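# Put phone on comic book and laptop on stand

## Task

Place the phone so it rests flat with all of it on top of the comic book. Place the laptop, closed and with its top face upward, on the laptop stand so that one of its long edges rests against the stand's lips. At the end, neither gripper may be touching the phone or the laptop.

## Robot and tools

Robot: two arms, left_arm and right_arm, each ending in a two-finger gripper. The names do not match image sides. Two head cameras, cam_head_left and cam_head_right (896x504 each), supply the images. Loose objects may occasionally get a brief nudge from outside.

Frame: a single scene frame is used. Its origin is level with the table top, halfway between the nominal arm bases. +z is up, +x points out over the table, and left_arm sits toward +y. The real bases are offset from nominal, and only a BASES line gives their calibrated spots. Reported hand positions and orientations can be wrong by a few centimetres, more so at long reach. The fingers point along the gripper's own +z and open and close along its y. end_effector_position is the point between the pads, roughly 1 cm behind the fingertips.

Row format, used by execute_actions and move: 14 numbers, each between -1 and 1. Send all 14 even when only one arm moves. The order is dx, dy, dz, rx, ry, rz, opening for left_arm, then the same seven for right_arm. dx..rz are offsets along the scene axes from that arm's Hand target as it stood when the action or move began. They are not absolute poses. The gripper turns about its Hand target position. A value of 1.0 equals 0.6 m or 180 degrees. rx, ry, rz form a single rotation vector. If dx, dy, dz together are longer than 1.0, they may be shortened along their line. The opening is absolute: +1 is fully open (0.094 m) and -1 is closed. A 0 is a real command, so to keep a gripper as it is, resend its current value. Six zeros re-request the current Hand target.

execute_actions(actions, cameras): actions is a list of up to 15 actions. Each action is a table of up to 15 rows, one row per 1/30 s step. A short table repeats its last row until 15 steps are done. Every row in an action counts from the pose at that action's start, not from the row before it. Each new action starts again from the current Hand target, so sending the same offset twice moves the arm twice. An empty list just returns the state and images. cameras: leave it out, null or ["all"] for every camera, [] for none. An unknown name makes the call invalid.

move(target, speed, blend, opening_speed, blocking, cameras): drives each gripper in a straight line toward its offset. target is one 14-number row or a list of up to 15 rows, and every row counts from the same starting Hand targets. speed is the top path speed in m/s, from 0.002 to 4.3, default 0.25; rotation is capped at twice that in rad/s. Give one value or one per target. blend (m) rounds corners in a list. opening_speed (0.2 or more, per second on the -1..1 scale) makes fingers move gradually, which is good for fragile things. With blocking=false the call returns after about 0.5 s while the move continues. A move takes at least 0.5 s and at most 10 s. Paths ignore obstacles and the other arm, and grippers lag and overshoot more at speed. Do not route paths near an arm's own base, since that can flip the shoulder posture; go around it instead. The result adds a "move:" line giving the outcome (done, off_target, moving, held, fault) and any limits. done means the arm came to rest within 10 mm and 2 degrees of its target. limits=paced means the command was clipped, and limits=held means a check blocked steps. Neither done nor off_target says anything about contact.

wait(seconds): 0 to 10 s. It holds the last commands, and any running move carries on. stop(): brakes the running move, and fast moves need room to stop. zoom_image(camera, region): region is [x0,y0,x1,y1] in pixels of that camera's latest image, at most 504x504. finished_scene(scene): ends the current scene, given by its number, and cannot be undone. Call it only once both placements are done and stable and the grippers are clear.

Result lines: Hand target is the last commanded pose after clipping. The gripper often stops short of it because of friction or weight, even in free air. If it stays short, send the missing distance as an offset. Orientation commands are clipped to within 40 degrees of the measured orientation on each step. grip_measured is the finger opening on the command scale. With nothing held it reads up to about 2.7 mm too wide. On a hard part it reads a bit narrower than the part, and the grip reaches full force about 0.05 below the reading at first contact. To release, command an opening well above grip_measured. grip_effort_nm is the gripper motor effort, negative when closing. It is not pad force. Joint velocities "within noise" means the arm is still. Joint torques include the arm's weight, and numbers 3 and 4 wrap at ±28 N m. Joint ranges (rad): waist ±2.880, shoulder 0 to 3.142, elbow 0 to 3.019 (straight at 2.964), wrist pitch -1.693 to 1.571, wrist yaw ±1.571, wrist roll ±2.094.

Motor heat: holding loads, staying stretched out, or pushing at an unreachable pose heats the motors, even while idle. A MOTOR HOT line appears near 85 °C. At 100 °C that arm goes limp and drops for 30 to 60 s or more, and this can happen without warning.

Avoid: knocking or setting anything off the table, releasing parts that are still moving, slamming, and hard pushes. An arm blocked by an object keeps pressing, so end the push by commanding the target back behind the gripper. Never let the arms collide or let one gripper close on the other's fingers, since that can fail the task. The clearance check does not stop grippers from hitting each other. Thinking time lets the scene run on, and any running move keeps going meanwhile.

Each tool is called after "Emit:" in YAML: its name, and indented under it one key for each argument.

## Session

Emit:
execute_actions:
  actions: []

Emit:
zoom_image:
  camera: "cam_head_left"
  region: [200, 120, 700, 400]

Emit:
zoom_image:
  camera: "cam_head_right"
  region: [200, 120, 700, 400]

Scene clock: 0.00 s.
left_arm: end_effector_position=(+0.5762, +0.0326, +0.2203) grip_measured=+1.000 grip_effort_nm=n/a end_effector_quat_wxyz=(+0.373, -0.189, +0.872, +0.255) | right_arm: end_effector_position=(+0.2773, -0.6663, +0.2408) grip_measured=+1.000 grip_effort_nm=n/a end_effector_quat_wxyz=(+0.133, +0.606, +0.784, +0.005)
Joint positions: left_arm=[-0.632 1.766 1.516 -1.115 -0.923 -0.928 0.094] | right_arm=[-0.891 1.408 1.311 -1.216 -0.069 0.44 0.094]
Joint velocities: within noise
Joint torques (N m): no reading
Motor temperatures (°C): left_arm=[22 26 33 24 30 24 28] | right_arm=[26 35 34 25 25 23 26]
Heat: left arm: hottest elbow 33 °C; right arm: hottest shoulder 35 °C.
Hand target: left_arm +0.5823, +0.0284, +0.2385; +0.386, -0.198, +0.868, +0.242 | right_arm +0.2820, -0.6720, +0.2484; +0.142, +0.605, +0.783, +0.003
Tool commands: left_gripper/opening=+1.0 right_gripper/opening=+1.0

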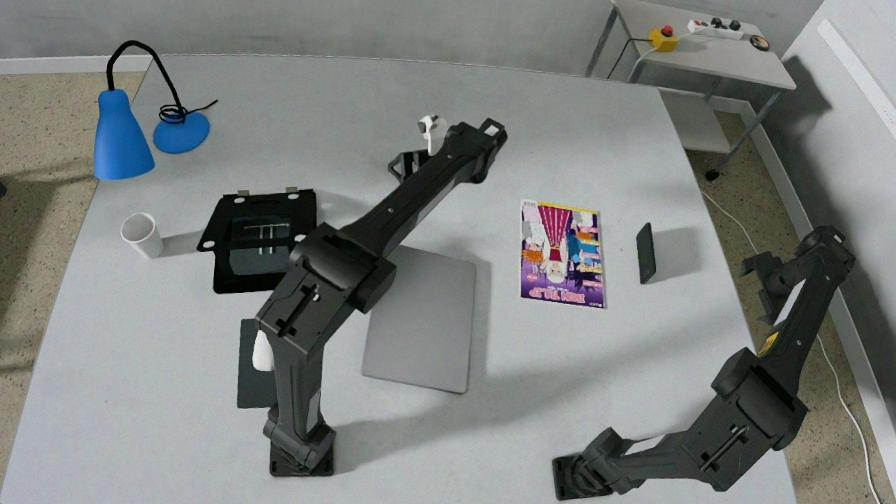

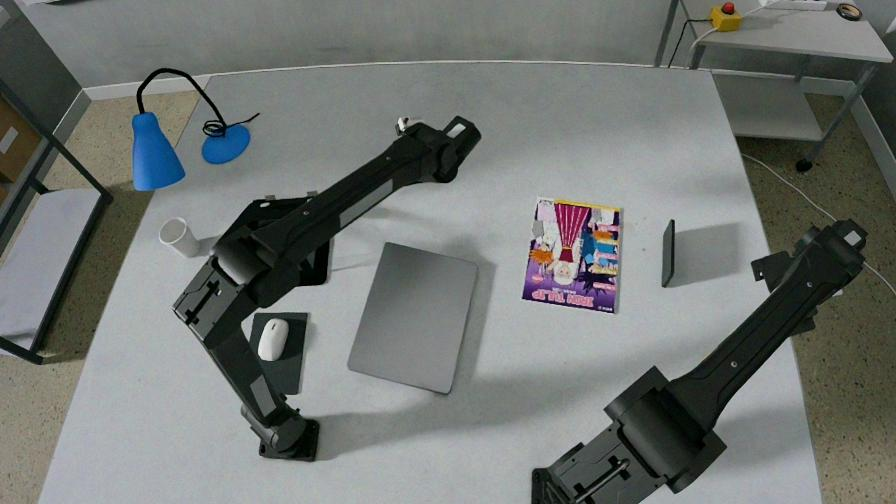

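Scaled by 1.008.

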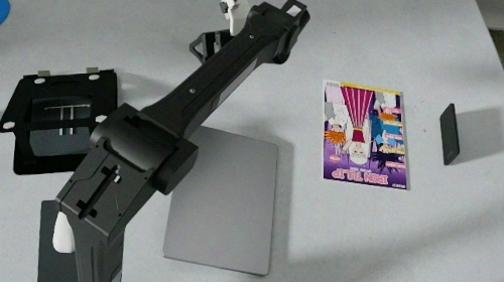

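Scaled by 1.008.

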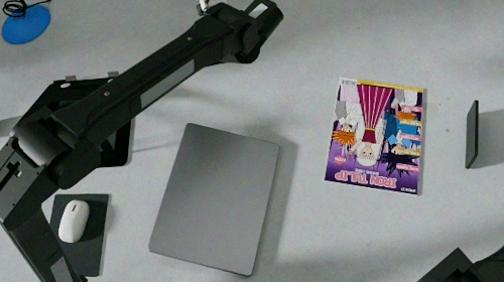

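Emit:
zoom_image:
  camera: "cam_head_left"
  region: [500, 190, 700, 310]

Emit:
zoom_image:
  camera: "cam_head_right"
  region: [510, 190, 710, 310]

Scaled by 2.520.

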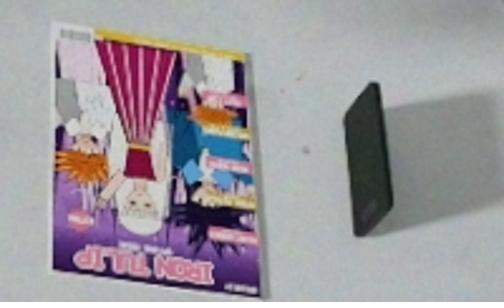

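Scaled by 2.520.

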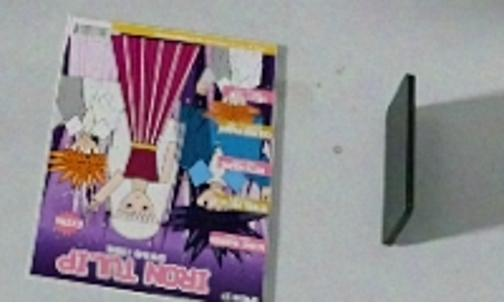

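Emit:
move:
  target:
    - [-0.1,0.1,0.15,0.03,0.1,-0.2,1,0.2,0.12,0.05,0.0015,0.0483,0.19,1]
    - [-0.42,0.286,0.15,0.1057,0.3475,-0.626,1,0.3883,0.2517,-0.05,0.003,0.0966,0.383,0.3]
  speed: 0.4
  blend: 0.05

Emit:
zoom_image:
  camera: "cam_head_left"
  region: [500, 130, 740, 310]

Emit:
zoom_image:
  camera: "cam_head_right"
  region: [510, 130, 750, 310]

Scene clock: 40.87 s.
left_arm: end_effector_position=(+0.3350, +0.1951, +0.3289) grip_measured=+1.000 grip_effort_nm=0.007 end_effector_quat_wxyz=(+0.037, +0.755, +0.654, +0.031) | right_arm: end_effector_position=(+0.4979, -0.5189, +0.2144) grip_measured=+0.302 grip_effort_nm=-0.085 end_effector_quat_wxyz=(-0.007, +0.060, +0.998, +0.003)
Joint positions: left_arm=[-0.183 1.098 1.296 -1.672 0 1.559 0.094] | right_arm=[-0.383 1.842 1.798 -1.541 -0.001 -0.258 0.061]
Joint velocities: within noise
Joint torques (N m): left_arm=[-0.73 -8.41 9.29 0.25 0.1 0.15] | right_arm=[1.03 -19.19 13.05 -0.23 0.09 0.08]
Motor temperatures (°C): left_arm=[22 29 37 24 30 24 28] | right_arm=[26 36 44 25 25 23 26]
Heat: left arm: hottest elbow 37 °C; right arm: hottest elbow 44 °C.
Hand target: left_arm +0.3304, +0.2000, +0.3284; +0.000, +0.754, +0.657, +0.000 | right_arm +0.5150, -0.5209, +0.2184; +0.000, +0.052, +0.999, -0.001
Off the commanded pose: left_arm 0.007 m, 6 deg | right_arm 0.018 m, 1 deg.
joint sent to its limit (left arm) — joint 4 (wrist pitch), lower limit. The joint targets are off in orientation, not in position.
move: off_target (left_arm, right_arm); target 2's new opening was sent with right_arm's hand 0.018 m and 1 deg from that target

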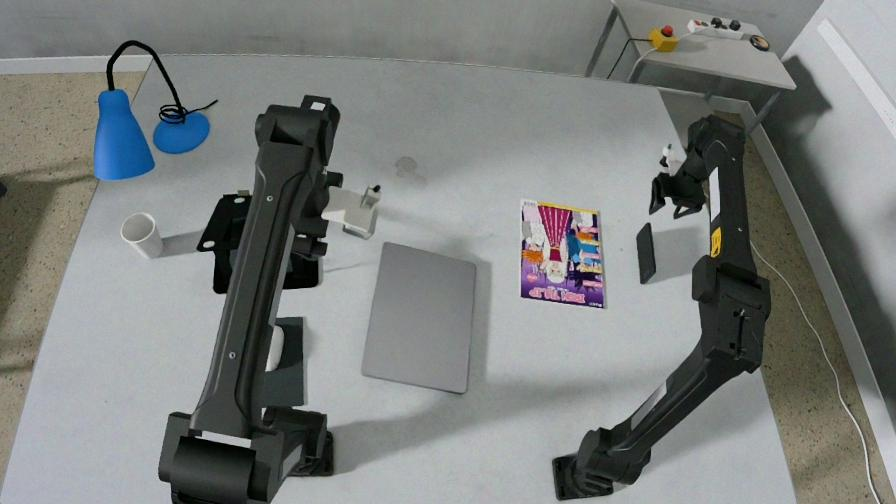

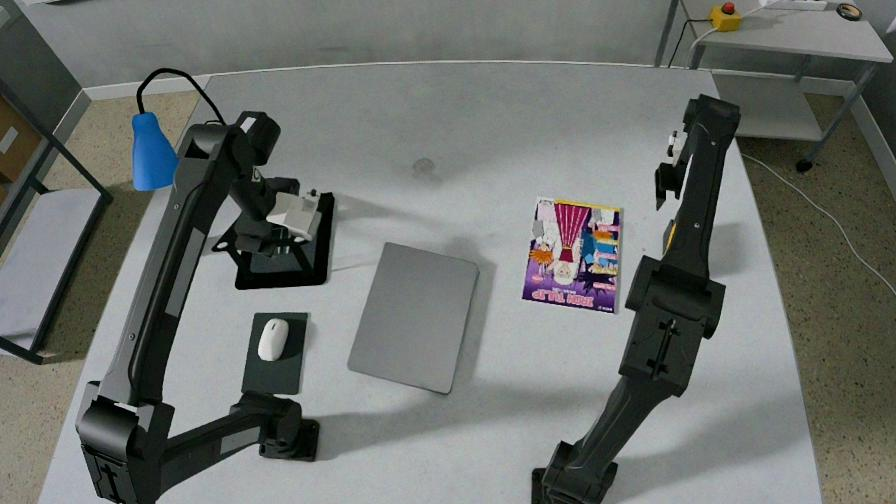

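Scaled by 2.100.

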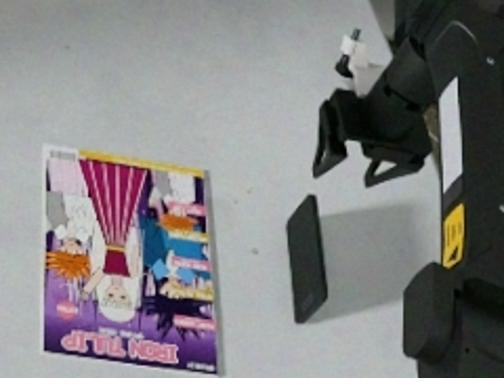

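Scaled by 2.100.

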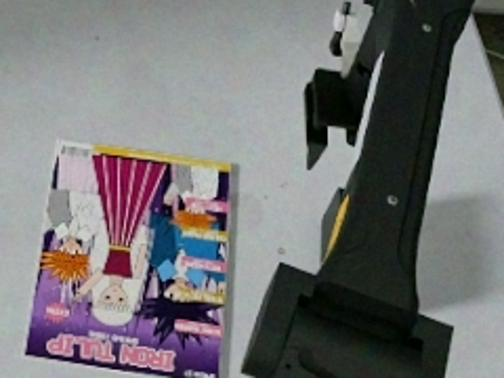

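Emit:
move:
  target: [0,0,0,0,0,0,1,0.01,-0.01,-0.145,0,0,0,0.3]
  speed: 0.3

Emit:
zoom_image:
  camera: "cam_head_left"
  region: [580, 170, 740, 310]

Emit:
zoom_image:
  camera: "cam_head_right"
  region: [590, 170, 750, 310]

Scene clock: 46.50 s.
left_arm: end_effector_position=(+0.3350, +0.1951, +0.3289) grip_measured=+1.000 grip_effort_nm=0.007 end_effector_quat_wxyz=(+0.037, +0.755, +0.654, +0.031) | right_arm: end_effector_position=(+0.5186, -0.5271, +0.1452) grip_measured=+0.301 grip_effort_nm=-0.085 end_effector_quat_wxyz=(+0.006, +0.057, +0.998, -0.002)
Joint positions: left_arm=[-0.183 1.098 1.296 -1.672 0 1.559 0.094] | right_arm=[-0.383 1.908 1.712 -1.362 -0.001 -0.264 0.061]
Joint velocities: within noise
Joint torques (N m): left_arm=[-0.5 -8.59 9.32 0.17 0.11 0.07] | right_arm=[0.62 -21.48 8.16 0.59 0.09 0.07]
Motor temperatures (°C): left_arm=[22 29 37 24 30 24 27] | right_arm=[26 37 45 25 25 23 26]
Heat: left arm: hottest elbow 37 °C; right arm: hottest elbow 45 °C.
Hand target: left_arm +0.3304, +0.2000, +0.3284; +0.000, +0.754, +0.657, +0.000 | right_arm +0.5210, -0.5269, +0.1315; +0.000, +0.052, +0.999, -0.001
Off the commanded pose: left_arm 0.007 m, 6 deg | right_arm 0.014 m, 1 deg.
joint sent to its limit (left arm) — joint 4 (wrist pitch), lower limit. The joint targets are off in orientation, not in position.
move: off_target (left_arm, right_arm)

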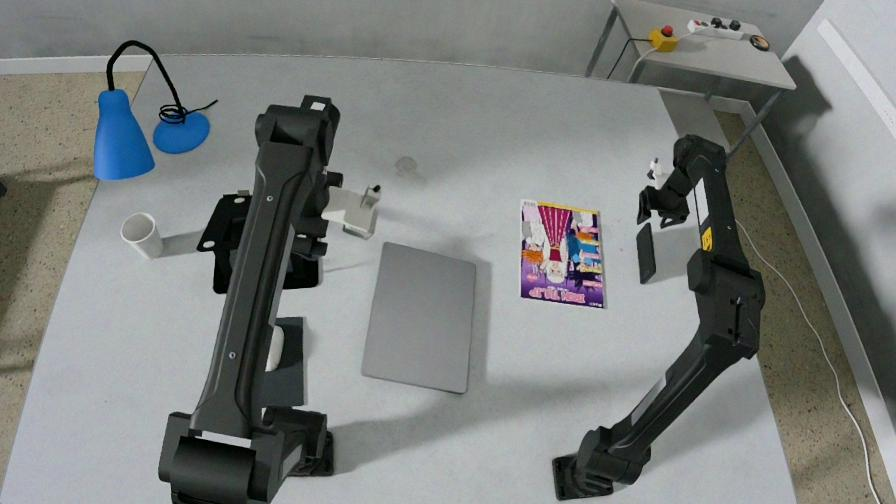

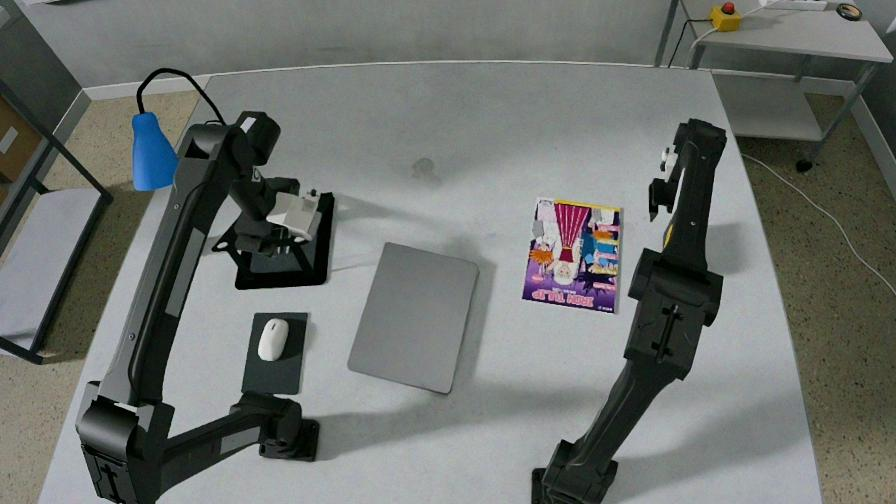

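Scaled by 3.150.

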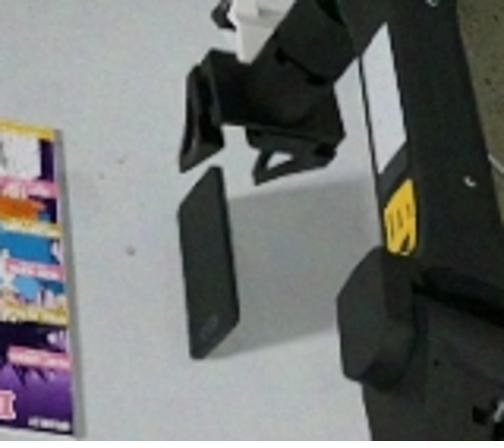

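Scaled by 3.150.

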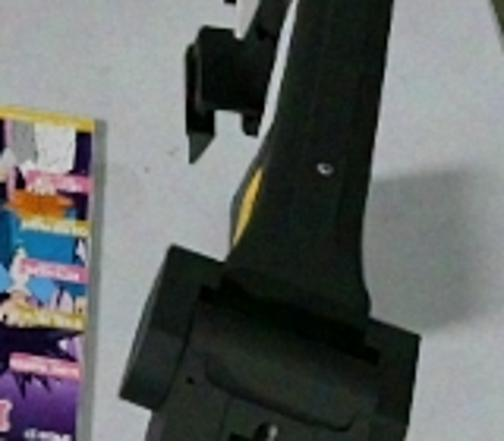

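Emit:
move:
  target: [0,0,0,0,0,0,1,-0.01,-0.075,-0.055,0,0,0,0.3]
  speed: 0.2

Emit:
zoom_image:
  camera: "cam_head_left"
  region: [580, 170, 740, 310]

Emit:
zoom_image:
  camera: "cam_head_right"
  region: [590, 170, 750, 310]

Scene clock: 52.43 s.
left_arm: end_effector_position=(+0.3350, +0.1951, +0.3289) grip_measured=+1.000 grip_effort_nm=0.007 end_effector_quat_wxyz=(+0.037, +0.755, +0.654, +0.031) | right_arm: end_effector_position=(+0.5153, -0.5709, +0.1203) grip_measured=+0.301 grip_effort_nm=-0.085 end_effector_quat_wxyz=(+0.013, +0.056, +0.998, -0.005)
Joint positions: left_arm=[-0.183 1.098 1.296 -1.672 0 1.559 0.094] | right_arm=[-0.453 1.952 1.712 -1.303 0 -0.336 0.061]
Joint velocities: within noise
Joint torques (N m): left_arm=[-0.62 -8.7 9.25 0.14 0.14 0.1] | right_arm=[0.26 -20.78 8.02 0.57 0.07 0.09]
Motor temperatures (°C): left_arm=[22 28 37 24 30 24 27] | right_arm=[26 37 44 25 25 23 26]
Heat: left arm: hottest elbow 37 °C; right arm: hottest elbow 44 °C.
Hand target: left_arm +0.3304, +0.2000, +0.3284; +0.000, +0.754, +0.657, +0.000 | right_arm +0.5150, -0.5720, +0.0985; +0.000, +0.052, +0.999, -0.001
Off the commanded pose: left_arm 0.007 m, 6 deg | right_arm 0.022 m, 2 deg.
joint sent to its limit (left arm) — joint 4 (wrist pitch), lower limit. The joint targets are off in orientation, not in position.
move: off_target (left_arm, right_arm)

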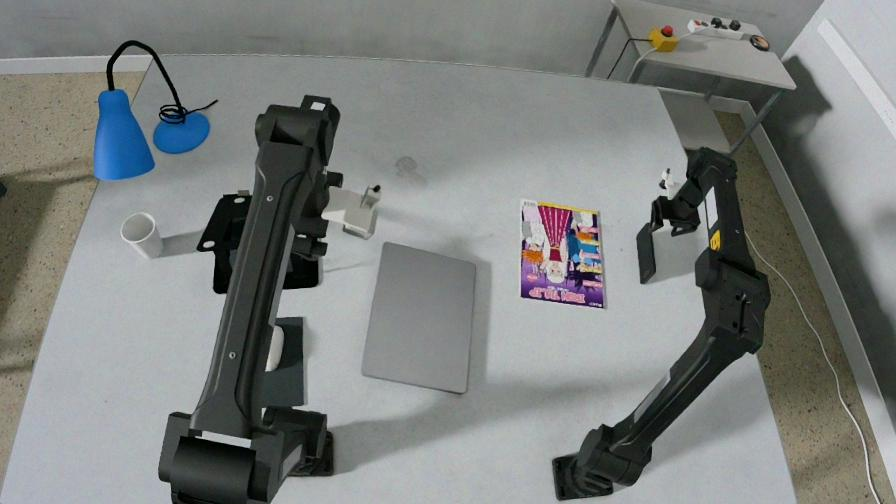

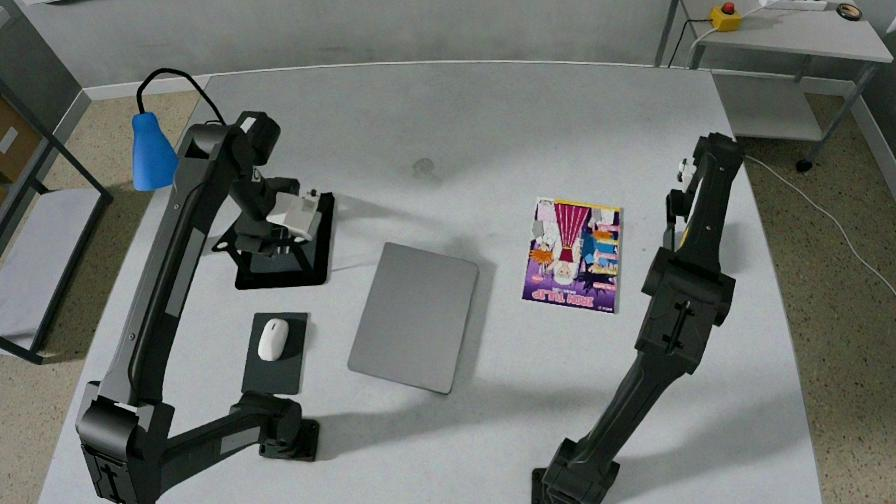

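Scaled by 3.150.

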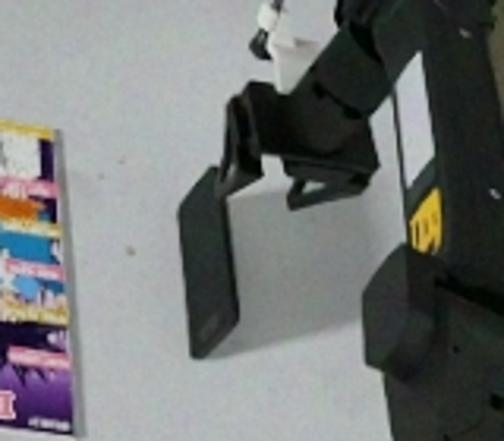

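Scaled by 3.150.

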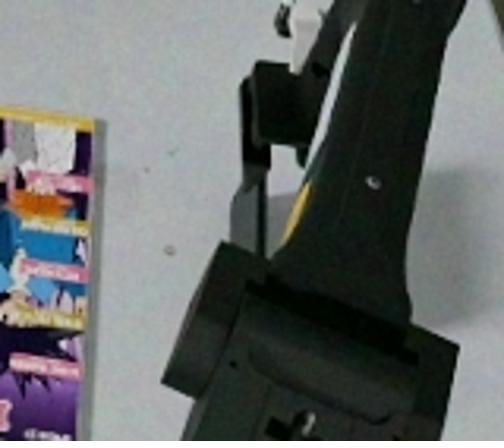

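Emit:
move:
  target: [0,0,0,0,0,0,1,0,-0.012,-0.03,0,0,0,0.3]
  speed: 0.15

Emit:
zoom_image:
  camera: "cam_head_left"
  region: [580, 170, 740, 310]

Emit:
zoom_image:
  camera: "cam_head_right"
  region: [590, 170, 750, 310]

Scene clock: 56.90 s.
left_arm: end_effector_position=(+0.3350, +0.1951, +0.3289) grip_measured=+1.000 grip_effort_nm=0.007 end_effector_quat_wxyz=(+0.037, +0.755, +0.654, +0.031) | right_arm: end_effector_position=(+0.5195, -0.5747, +0.1062) grip_measured=+0.301 grip_effort_nm=-0.081 end_effector_quat_wxyz=(+0.017, +0.051, +0.999, -0.007)
Joint positions: left_arm=[-0.183 1.098 1.296 -1.672 0 1.559 0.094] | right_arm=[-0.455 1.971 1.704 -1.268 0 -0.347 0.061]
Joint velocities: within noise
Joint torques (N m): left_arm=[-0.15 -8.18 9.28 0.06 0.11 0.13] | right_arm=[-0.26 -21.54 7.56 0.57 0.06 0.1]
Motor temperatures (°C): left_arm=[22 28 37 24 30 24 27] | right_arm=[26 38 43 25 25 23 26]
Heat: left arm: hottest elbow 37 °C; right arm: hottest elbow 43 °C.
Hand target: left_arm +0.3304, +0.2000, +0.3284; +0.000, +0.754, +0.657, +0.000 | right_arm +0.5150, -0.5790, +0.0804; +0.000, +0.052, +0.999, -0.001
Off the commanded pose: left_arm 0.007 m, 6 deg | right_arm 0.026 m, 2 deg.
joint sent to its limit (left arm) — joint 4 (wrist pitch), lower limit. The joint targets are off in orientation, not in position.
move: off_target (left_arm, right_arm)

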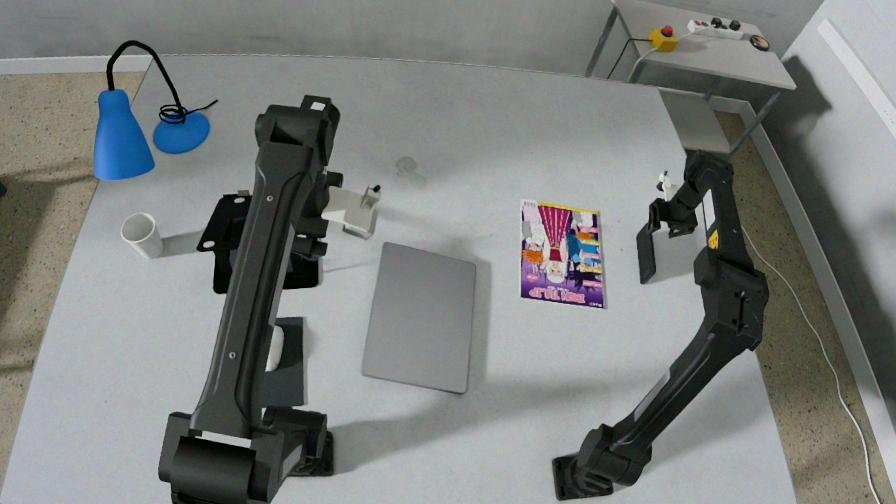

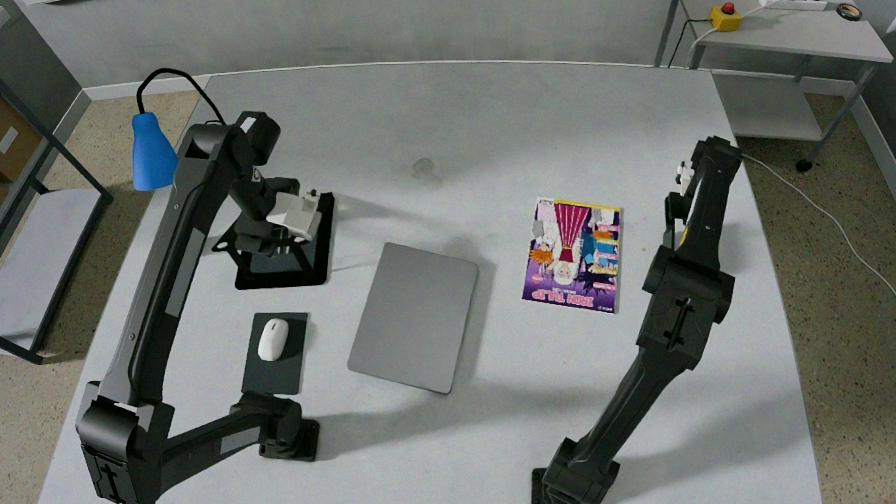

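Scaled by 3.150.

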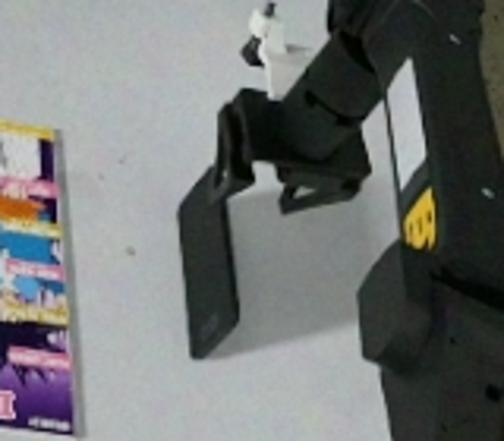

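Scaled by 3.150.

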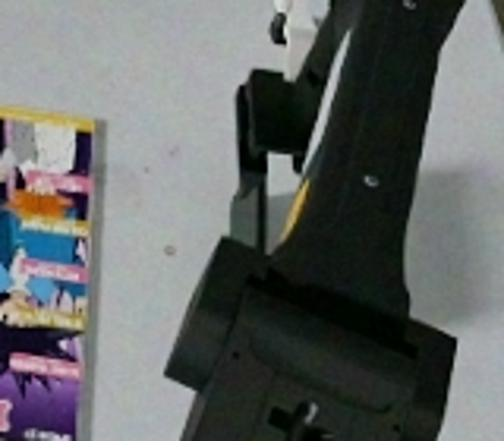

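Emit:
move:
  target: [0,0,0,0,0,0,1,-0.02,-0.003,-0.09,0,0,0,0.3]
  speed: 0.15

Emit:
zoom_image:
  camera: "cam_head_left"
  region: [580, 170, 740, 310]

Scene clock: 60.30 s.
left_arm: end_effector_position=(+0.3350, +0.1951, +0.3289) grip_measured=+1.000 grip_effort_nm=0.007 end_effector_quat_wxyz=(+0.037, +0.755, +0.654, +0.031) | right_arm: end_effector_position=(+0.5091, -0.5761, +0.0483) grip_measured=+0.301 grip_effort_nm=-0.085 end_effector_quat_wxyz=(+0.013, +0.050, +0.999, -0.006)
Joint positions: left_arm=[-0.183 1.098 1.296 -1.672 0 1.559 0.094] | right_arm=[-0.465 2.005 1.596 -1.134 0 -0.359 0.061]
Joint velocities: within noise
Joint torques (N m): left_arm=[-0.5 -7.94 9.2 0.12 0.11 0.08] | right_arm=[-0.5 -21.77 7.45 0.59 0.06 0.11]
Motor temperatures (°C): left_arm=[22 28 37 24 30 24 27] | right_arm=[26 38 43 25 25 23 26]
Heat: left arm: hottest elbow 37 °C; right arm: hottest elbow 43 °C.
Hand target: left_arm +0.3304, +0.2000, +0.3284; +0.000, +0.754, +0.657, +0.000 | right_arm +0.5030, -0.5810, +0.0265; +0.000, +0.052, +0.999, -0.001
Off the commanded pose: left_arm 0.007 m, 6 deg | right_arm 0.023 m, 2 deg.
joint sent to its limit (left arm) — joint 4 (wrist pitch), lower limit. The joint targets are off in orientation, not in position.
move: off_target (left_arm, right_arm)

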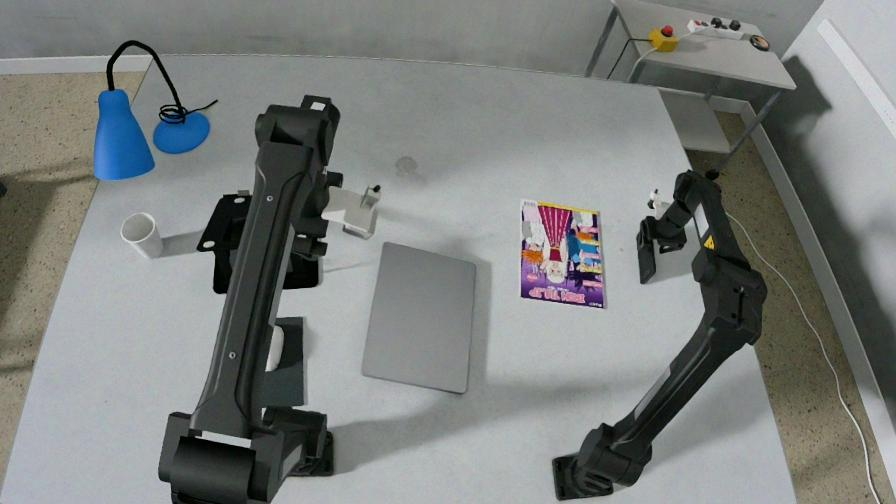

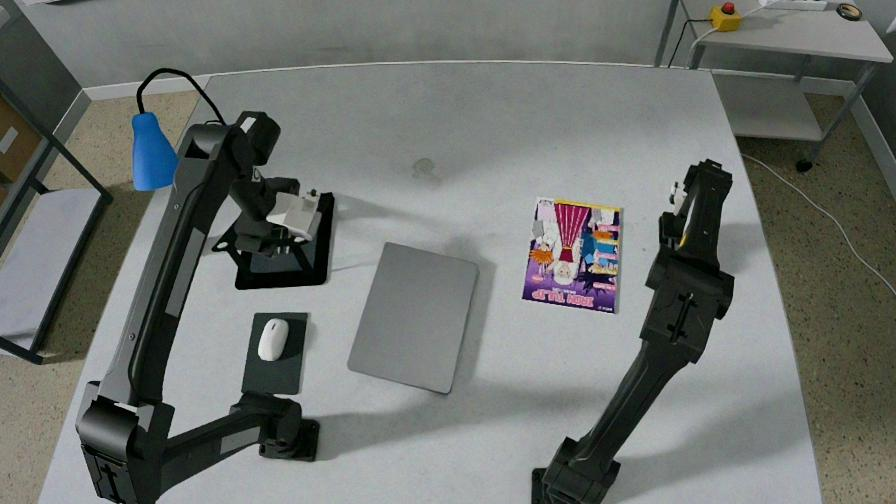

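Scaled by 3.150.

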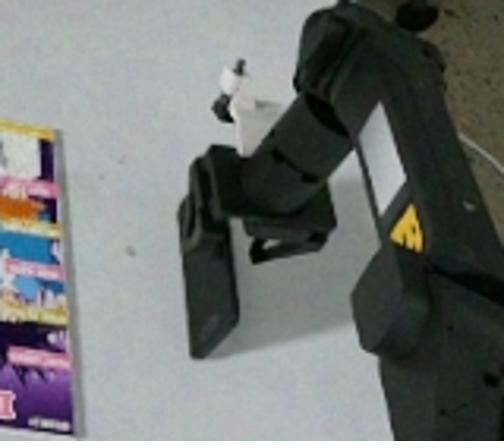

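Emit:
move:
  target: [0,0,0,0,0,0,1,0,0,0,0,0,0,-1]
  opening_speed: 0.6

Scene clock: 64.10 s.
left_arm: end_effector_position=(+0.3350, +0.1951, +0.3289) grip_measured=+1.000 grip_effort_nm=0.012 end_effector_quat_wxyz=(+0.037, +0.755, +0.654, +0.031) | right_arm: end_effector_position=(+0.5092, -0.5760, +0.0483) grip_measured=-0.846 grip_effort_nm=-1.028 end_effector_quat_wxyz=(+0.014, +0.050, +0.999, -0.006)
Joint positions: left_arm=[-0.183 1.098 1.296 -1.672 0 1.559 0.094] | right_arm=[-0.465 2.005 1.596 -1.133 -0.001 -0.36 0.007]
Joint velocities: within noise
Joint torques (N m): left_arm=[0.21 -8.41 9.11 0.09 0.11 0.08] | right_arm=[-0.38 -21.13 7.39 0.57 0.06 0.09]
Motor temperatures (°C): left_arm=[22 28 37 24 30 24 27] | right_arm=[26 38 43 25 24 23 26]
Heat: left arm: hottest elbow 37 °C; right arm: hottest elbow 43 °C.
Hand target: left_arm +0.3304, +0.2000, +0.3284; +0.000, +0.754, +0.657, +0.000 | right_arm +0.5031, -0.5808, +0.0265; +0.000, +0.052, +0.999, -0.001
Off the commanded pose: left_arm 0.007 m, 6 deg | right_arm 0.023 m, 2 deg.
joint sent to its limit (left arm) — joint 4 (wrist pitch), lower limit. The joint targets are off in orientation, not in position.
move: off_target (left_arm, right_arm)

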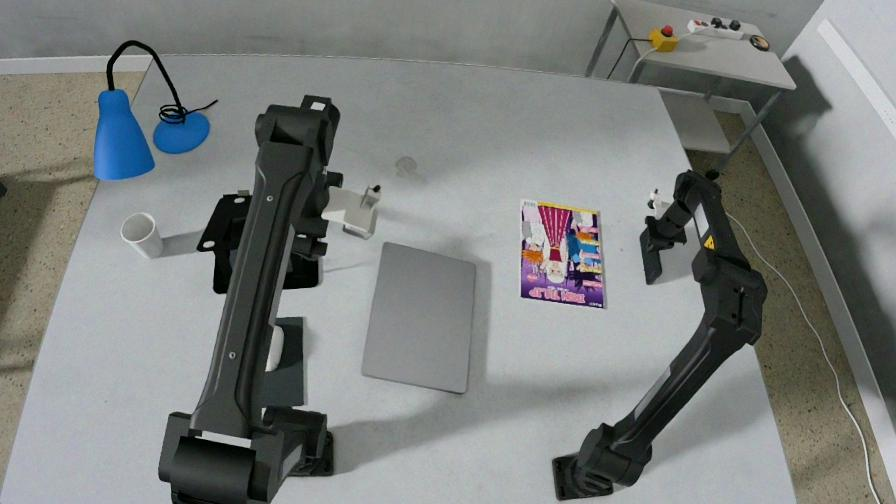

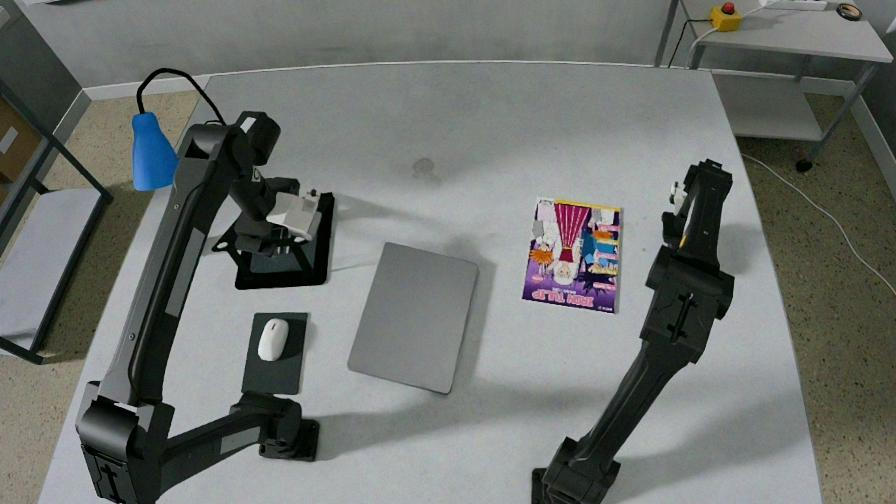

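Emit:
move:
  target:
    - [0,0,0,0,0,0,1,0,0,0.2,0,0,0,-1]
    - [0,0,0,0,0,0,1,0.0,0.365,0.2,0.111,0,0,-1]
    - [0,0,0,0,0,0,1,0.0,0.365,0.045,0.111,0,0,-1]
  speed: 0.3
  blend: 0.03

Emit:
zoom_image:
  camera: "cam_head_left"
  region: [500, 170, 660, 310]

Emit:
zoom_image:
  camera: "cam_head_right"
  region: [510, 170, 670, 310]

Scene clock: 74.60 s.
left_arm: end_effector_position=(+0.3350, +0.1951, +0.3289) grip_measured=+1.000 grip_effort_nm=0.007 end_effector_quat_wxyz=(+0.037, +0.755, +0.654, +0.031) | right_arm: end_effector_position=(+0.5036, -0.3638, +0.0628) grip_measured=-0.846 grip_effort_nm=-1.033 end_effector_quat_wxyz=(-0.003, +0.047, +0.984, +0.170)
Joint positions: left_arm=[-0.183 1.098 1.296 -1.672 0 1.559 0.094] | right_arm=[-0.212 1.89 1.428 -1.172 -0.336 -0.123 0.007]
Joint velocities: within noise
Joint torques (N m): left_arm=[-0.56 -9.17 9.36 0.18 0.13 0.07] | right_arm=[0.56 -20.84 7.43 0.29 -0.32 0.18]
Motor temperatures (°C): left_arm=[22 27 37 24 29 24 27] | right_arm=[26 37 43 25 24 23 27]
Heat: left arm: hottest elbow 37 °C; right arm: hottest elbow 43 °C.
Hand target: left_arm +0.3304, +0.2000, +0.3284; +0.000, +0.754, +0.657, +0.000 | right_arm +0.5032, -0.3620, +0.0535; -0.009, +0.051, +0.984, +0.173
Off the commanded pose: left_arm 0.007 m, 6 deg | right_arm 0.009 m, 1 deg.
joint sent to its limit (left arm) — joint 4 (wrist pitch), lower limit. The joint targets are off in orientation, not in position.
move: off_target (left_arm)

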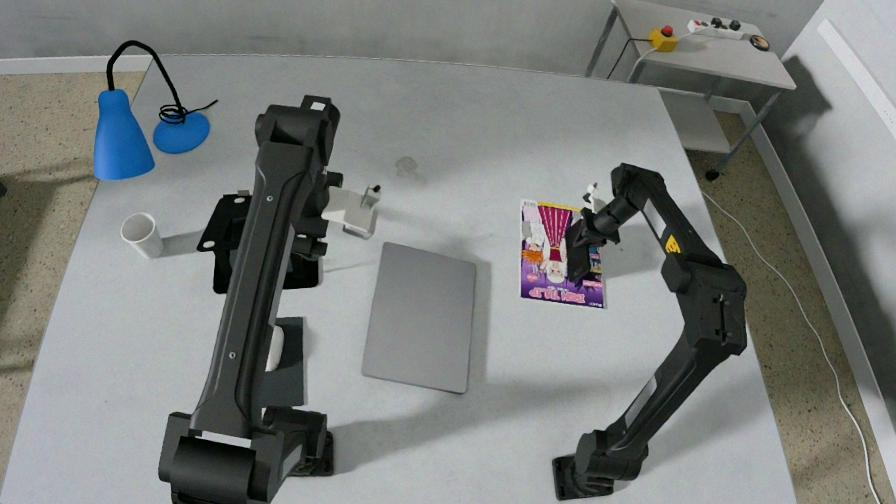

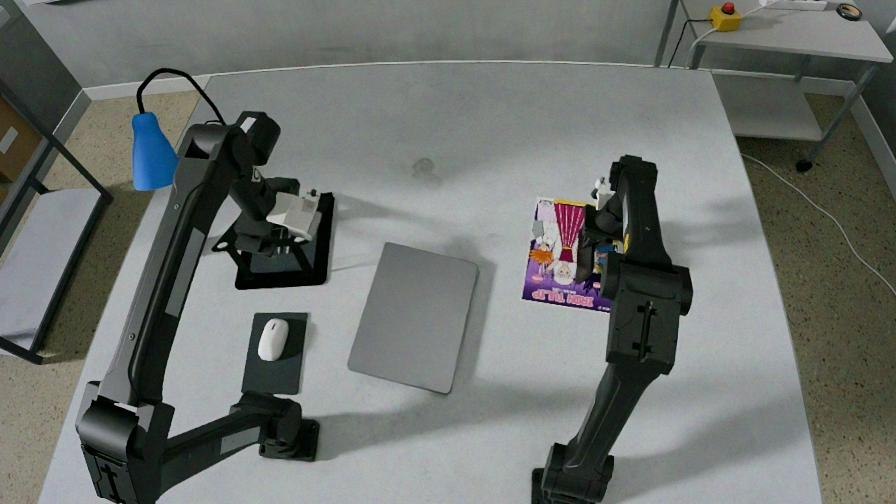

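Scaled by 3.150.

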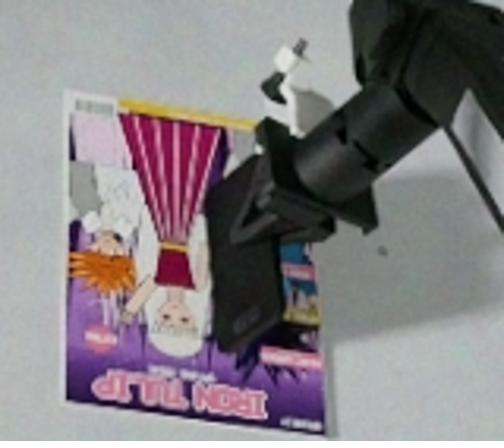

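Scaled by 3.150.

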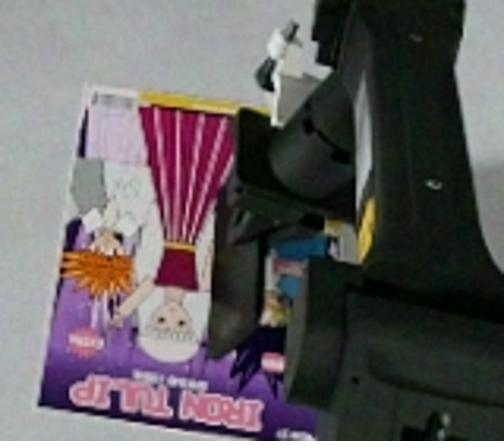

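Emit:
move:
  target:
    - [0,0,0,0,0,0,1,0.005,0.068,0,0,0,0,-1]
    - [0,0,0,0,0,0,1,0.005,0.068,-0.03,0,0,0,-1]
  speed: 0.12

Emit:
zoom_image:
  camera: "cam_head_left"
  region: [500, 170, 660, 310]

Scene clock: 78.70 s.
left_arm: end_effector_position=(+0.3350, +0.1951, +0.3289) grip_measured=+1.000 grip_effort_nm=0.007 end_effector_quat_wxyz=(+0.037, +0.755, +0.654, +0.031) | right_arm: end_effector_position=(+0.5100, -0.3226, +0.0518) grip_measured=-0.846 grip_effort_nm=-1.033 end_effector_quat_wxyz=(+0.004, +0.044, +0.984, +0.171)
Joint positions: left_arm=[-0.183 1.098 1.296 -1.672 0 1.559 0.094] | right_arm=[-0.136 1.89 1.396 -1.1 -0.343 -0.045 0.007]
Joint velocities: within noise
Joint torques (N m): left_arm=[-0.38 -8.59 9.37 -0.01 0.12 0.03] | right_arm=[0.62 -19.55 6.69 0.34 -0.2 0.23]
Motor temperatures (°C): left_arm=[22 27 37 24 29 24 27] | right_arm=[26 38 43 25 24 23 27]
Heat: left arm: hottest elbow 37 °C; right arm: hottest elbow 43 °C.
Hand target: left_arm +0.3304, +0.2000, +0.3284; +0.000, +0.754, +0.657, +0.000 | right_arm +0.5061, -0.3212, +0.0354; -0.009, +0.051, +0.984, +0.173
Off the commanded pose: left_arm 0.007 m, 6 deg | right_arm 0.017 m, 2 deg.
joint sent to its limit (left arm) — joint 4 (wrist pitch), lower limit. The joint targets are off in orientation, not in position.
move: off_target (left_arm, right_arm)

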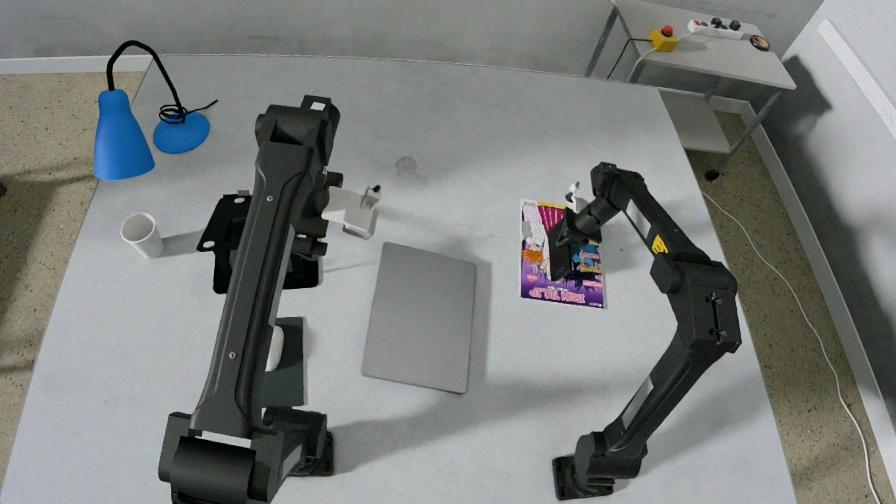

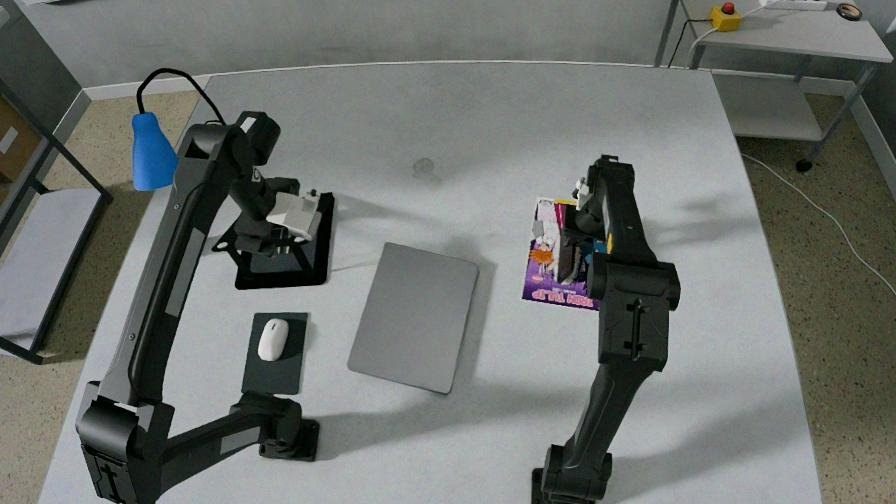

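Scaled by 3.150.

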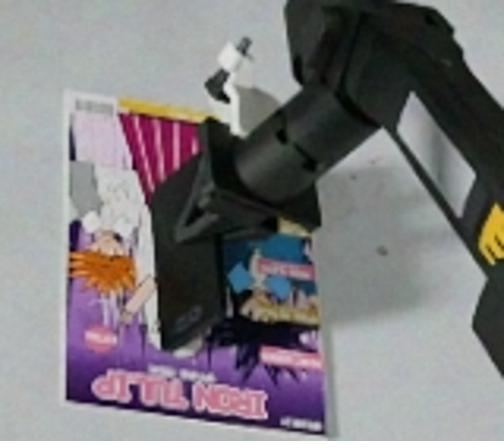

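Emit:
move:
  target:
    - [0,0,0,0,0,0,1,0,0,-0.008,0,0,0,-1]
    - [0,0,0,0,0,0,1,0,0,-0.008,0,0,0,0.9]
  speed: 0.05
  opening_speed: 0.4

Emit:
zoom_image:
  camera: "cam_head_left"
  region: [500, 170, 660, 310]

Emit:
zoom_image:
  camera: "cam_head_right"
  region: [510, 170, 670, 310]

Scene clock: 87.73 s.
left_arm: end_effector_position=(+0.3350, +0.1951, +0.3289) grip_measured=+1.000 grip_effort_nm=0.012 end_effector_quat_wxyz=(+0.037, +0.755, +0.654, +0.031) | right_arm: end_effector_position=(+0.5117, -0.3228, +0.0511) grip_measured=+0.898 grip_effort_nm=0.056 end_effector_quat_wxyz=(+0.008, +0.045, +0.984, +0.171)
Joint positions: left_arm=[-0.183 1.098 1.296 -1.672 0 1.559 0.094] | right_arm=[-0.136 1.89 1.394 -1.089 -0.343 -0.042 0.089]
Joint velocities: within noise
Joint torques (N m): left_arm=[0.03 -8.41 9.2 0.2 0.09 0.05] | right_arm=[0.5 -18.96 6.58 0.5 -0.23 0.2]
Motor temperatures (°C): left_arm=[22 27 37 24 29 24 27] | right_arm=[26 39 42 25 24 23 27]
Heat: left arm: hottest elbow 37 °C; right arm: hottest elbow 42 °C.
Hand target: left_arm +0.3304, +0.2000, +0.3284; +0.000, +0.754, +0.656, +0.000 | right_arm +0.5062, -0.3212, +0.0307; -0.009, +0.051, +0.984, +0.173
Off the commanded pose: left_arm 0.007 m, 6 deg | right_arm 0.021 m, 2 deg.
joint sent to its limit (left arm) — joint 4 (wrist pitch), lower limit. The joint targets are off in orientation, not in position.
move: off_target (left_arm, right_arm); target 2's new opening was sent with right_arm's hand 0.021 m and 2 deg from that target

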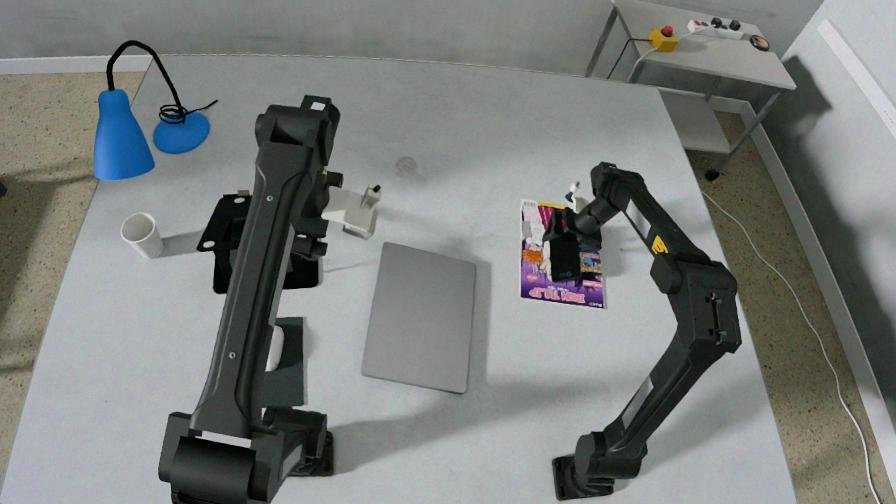

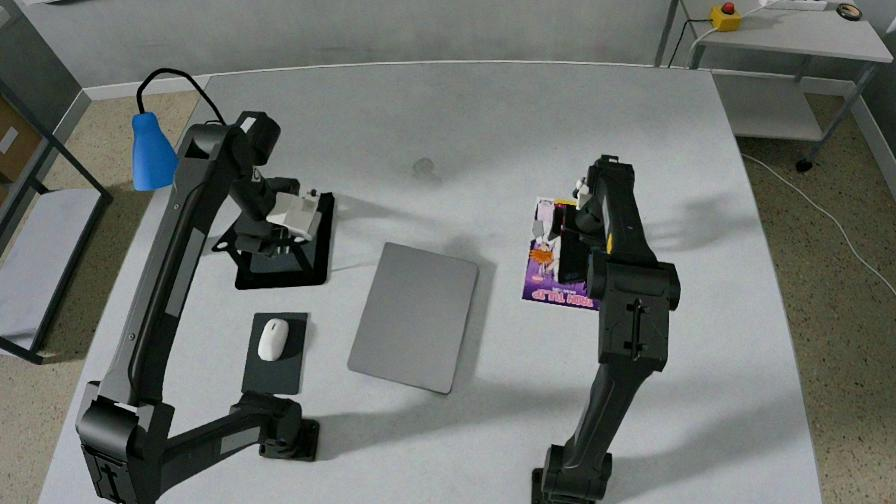

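Scaled by 3.150.

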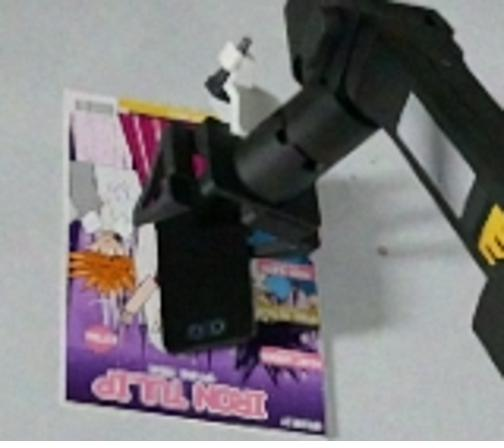

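Scaled by 3.150.

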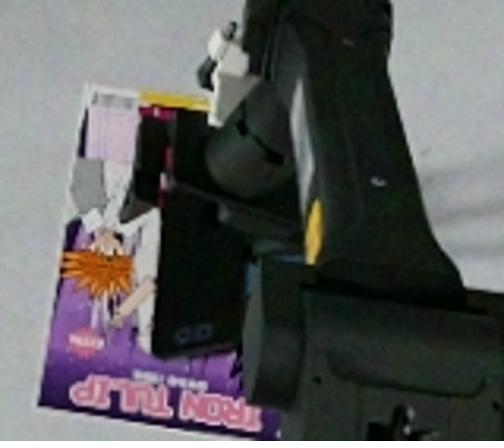

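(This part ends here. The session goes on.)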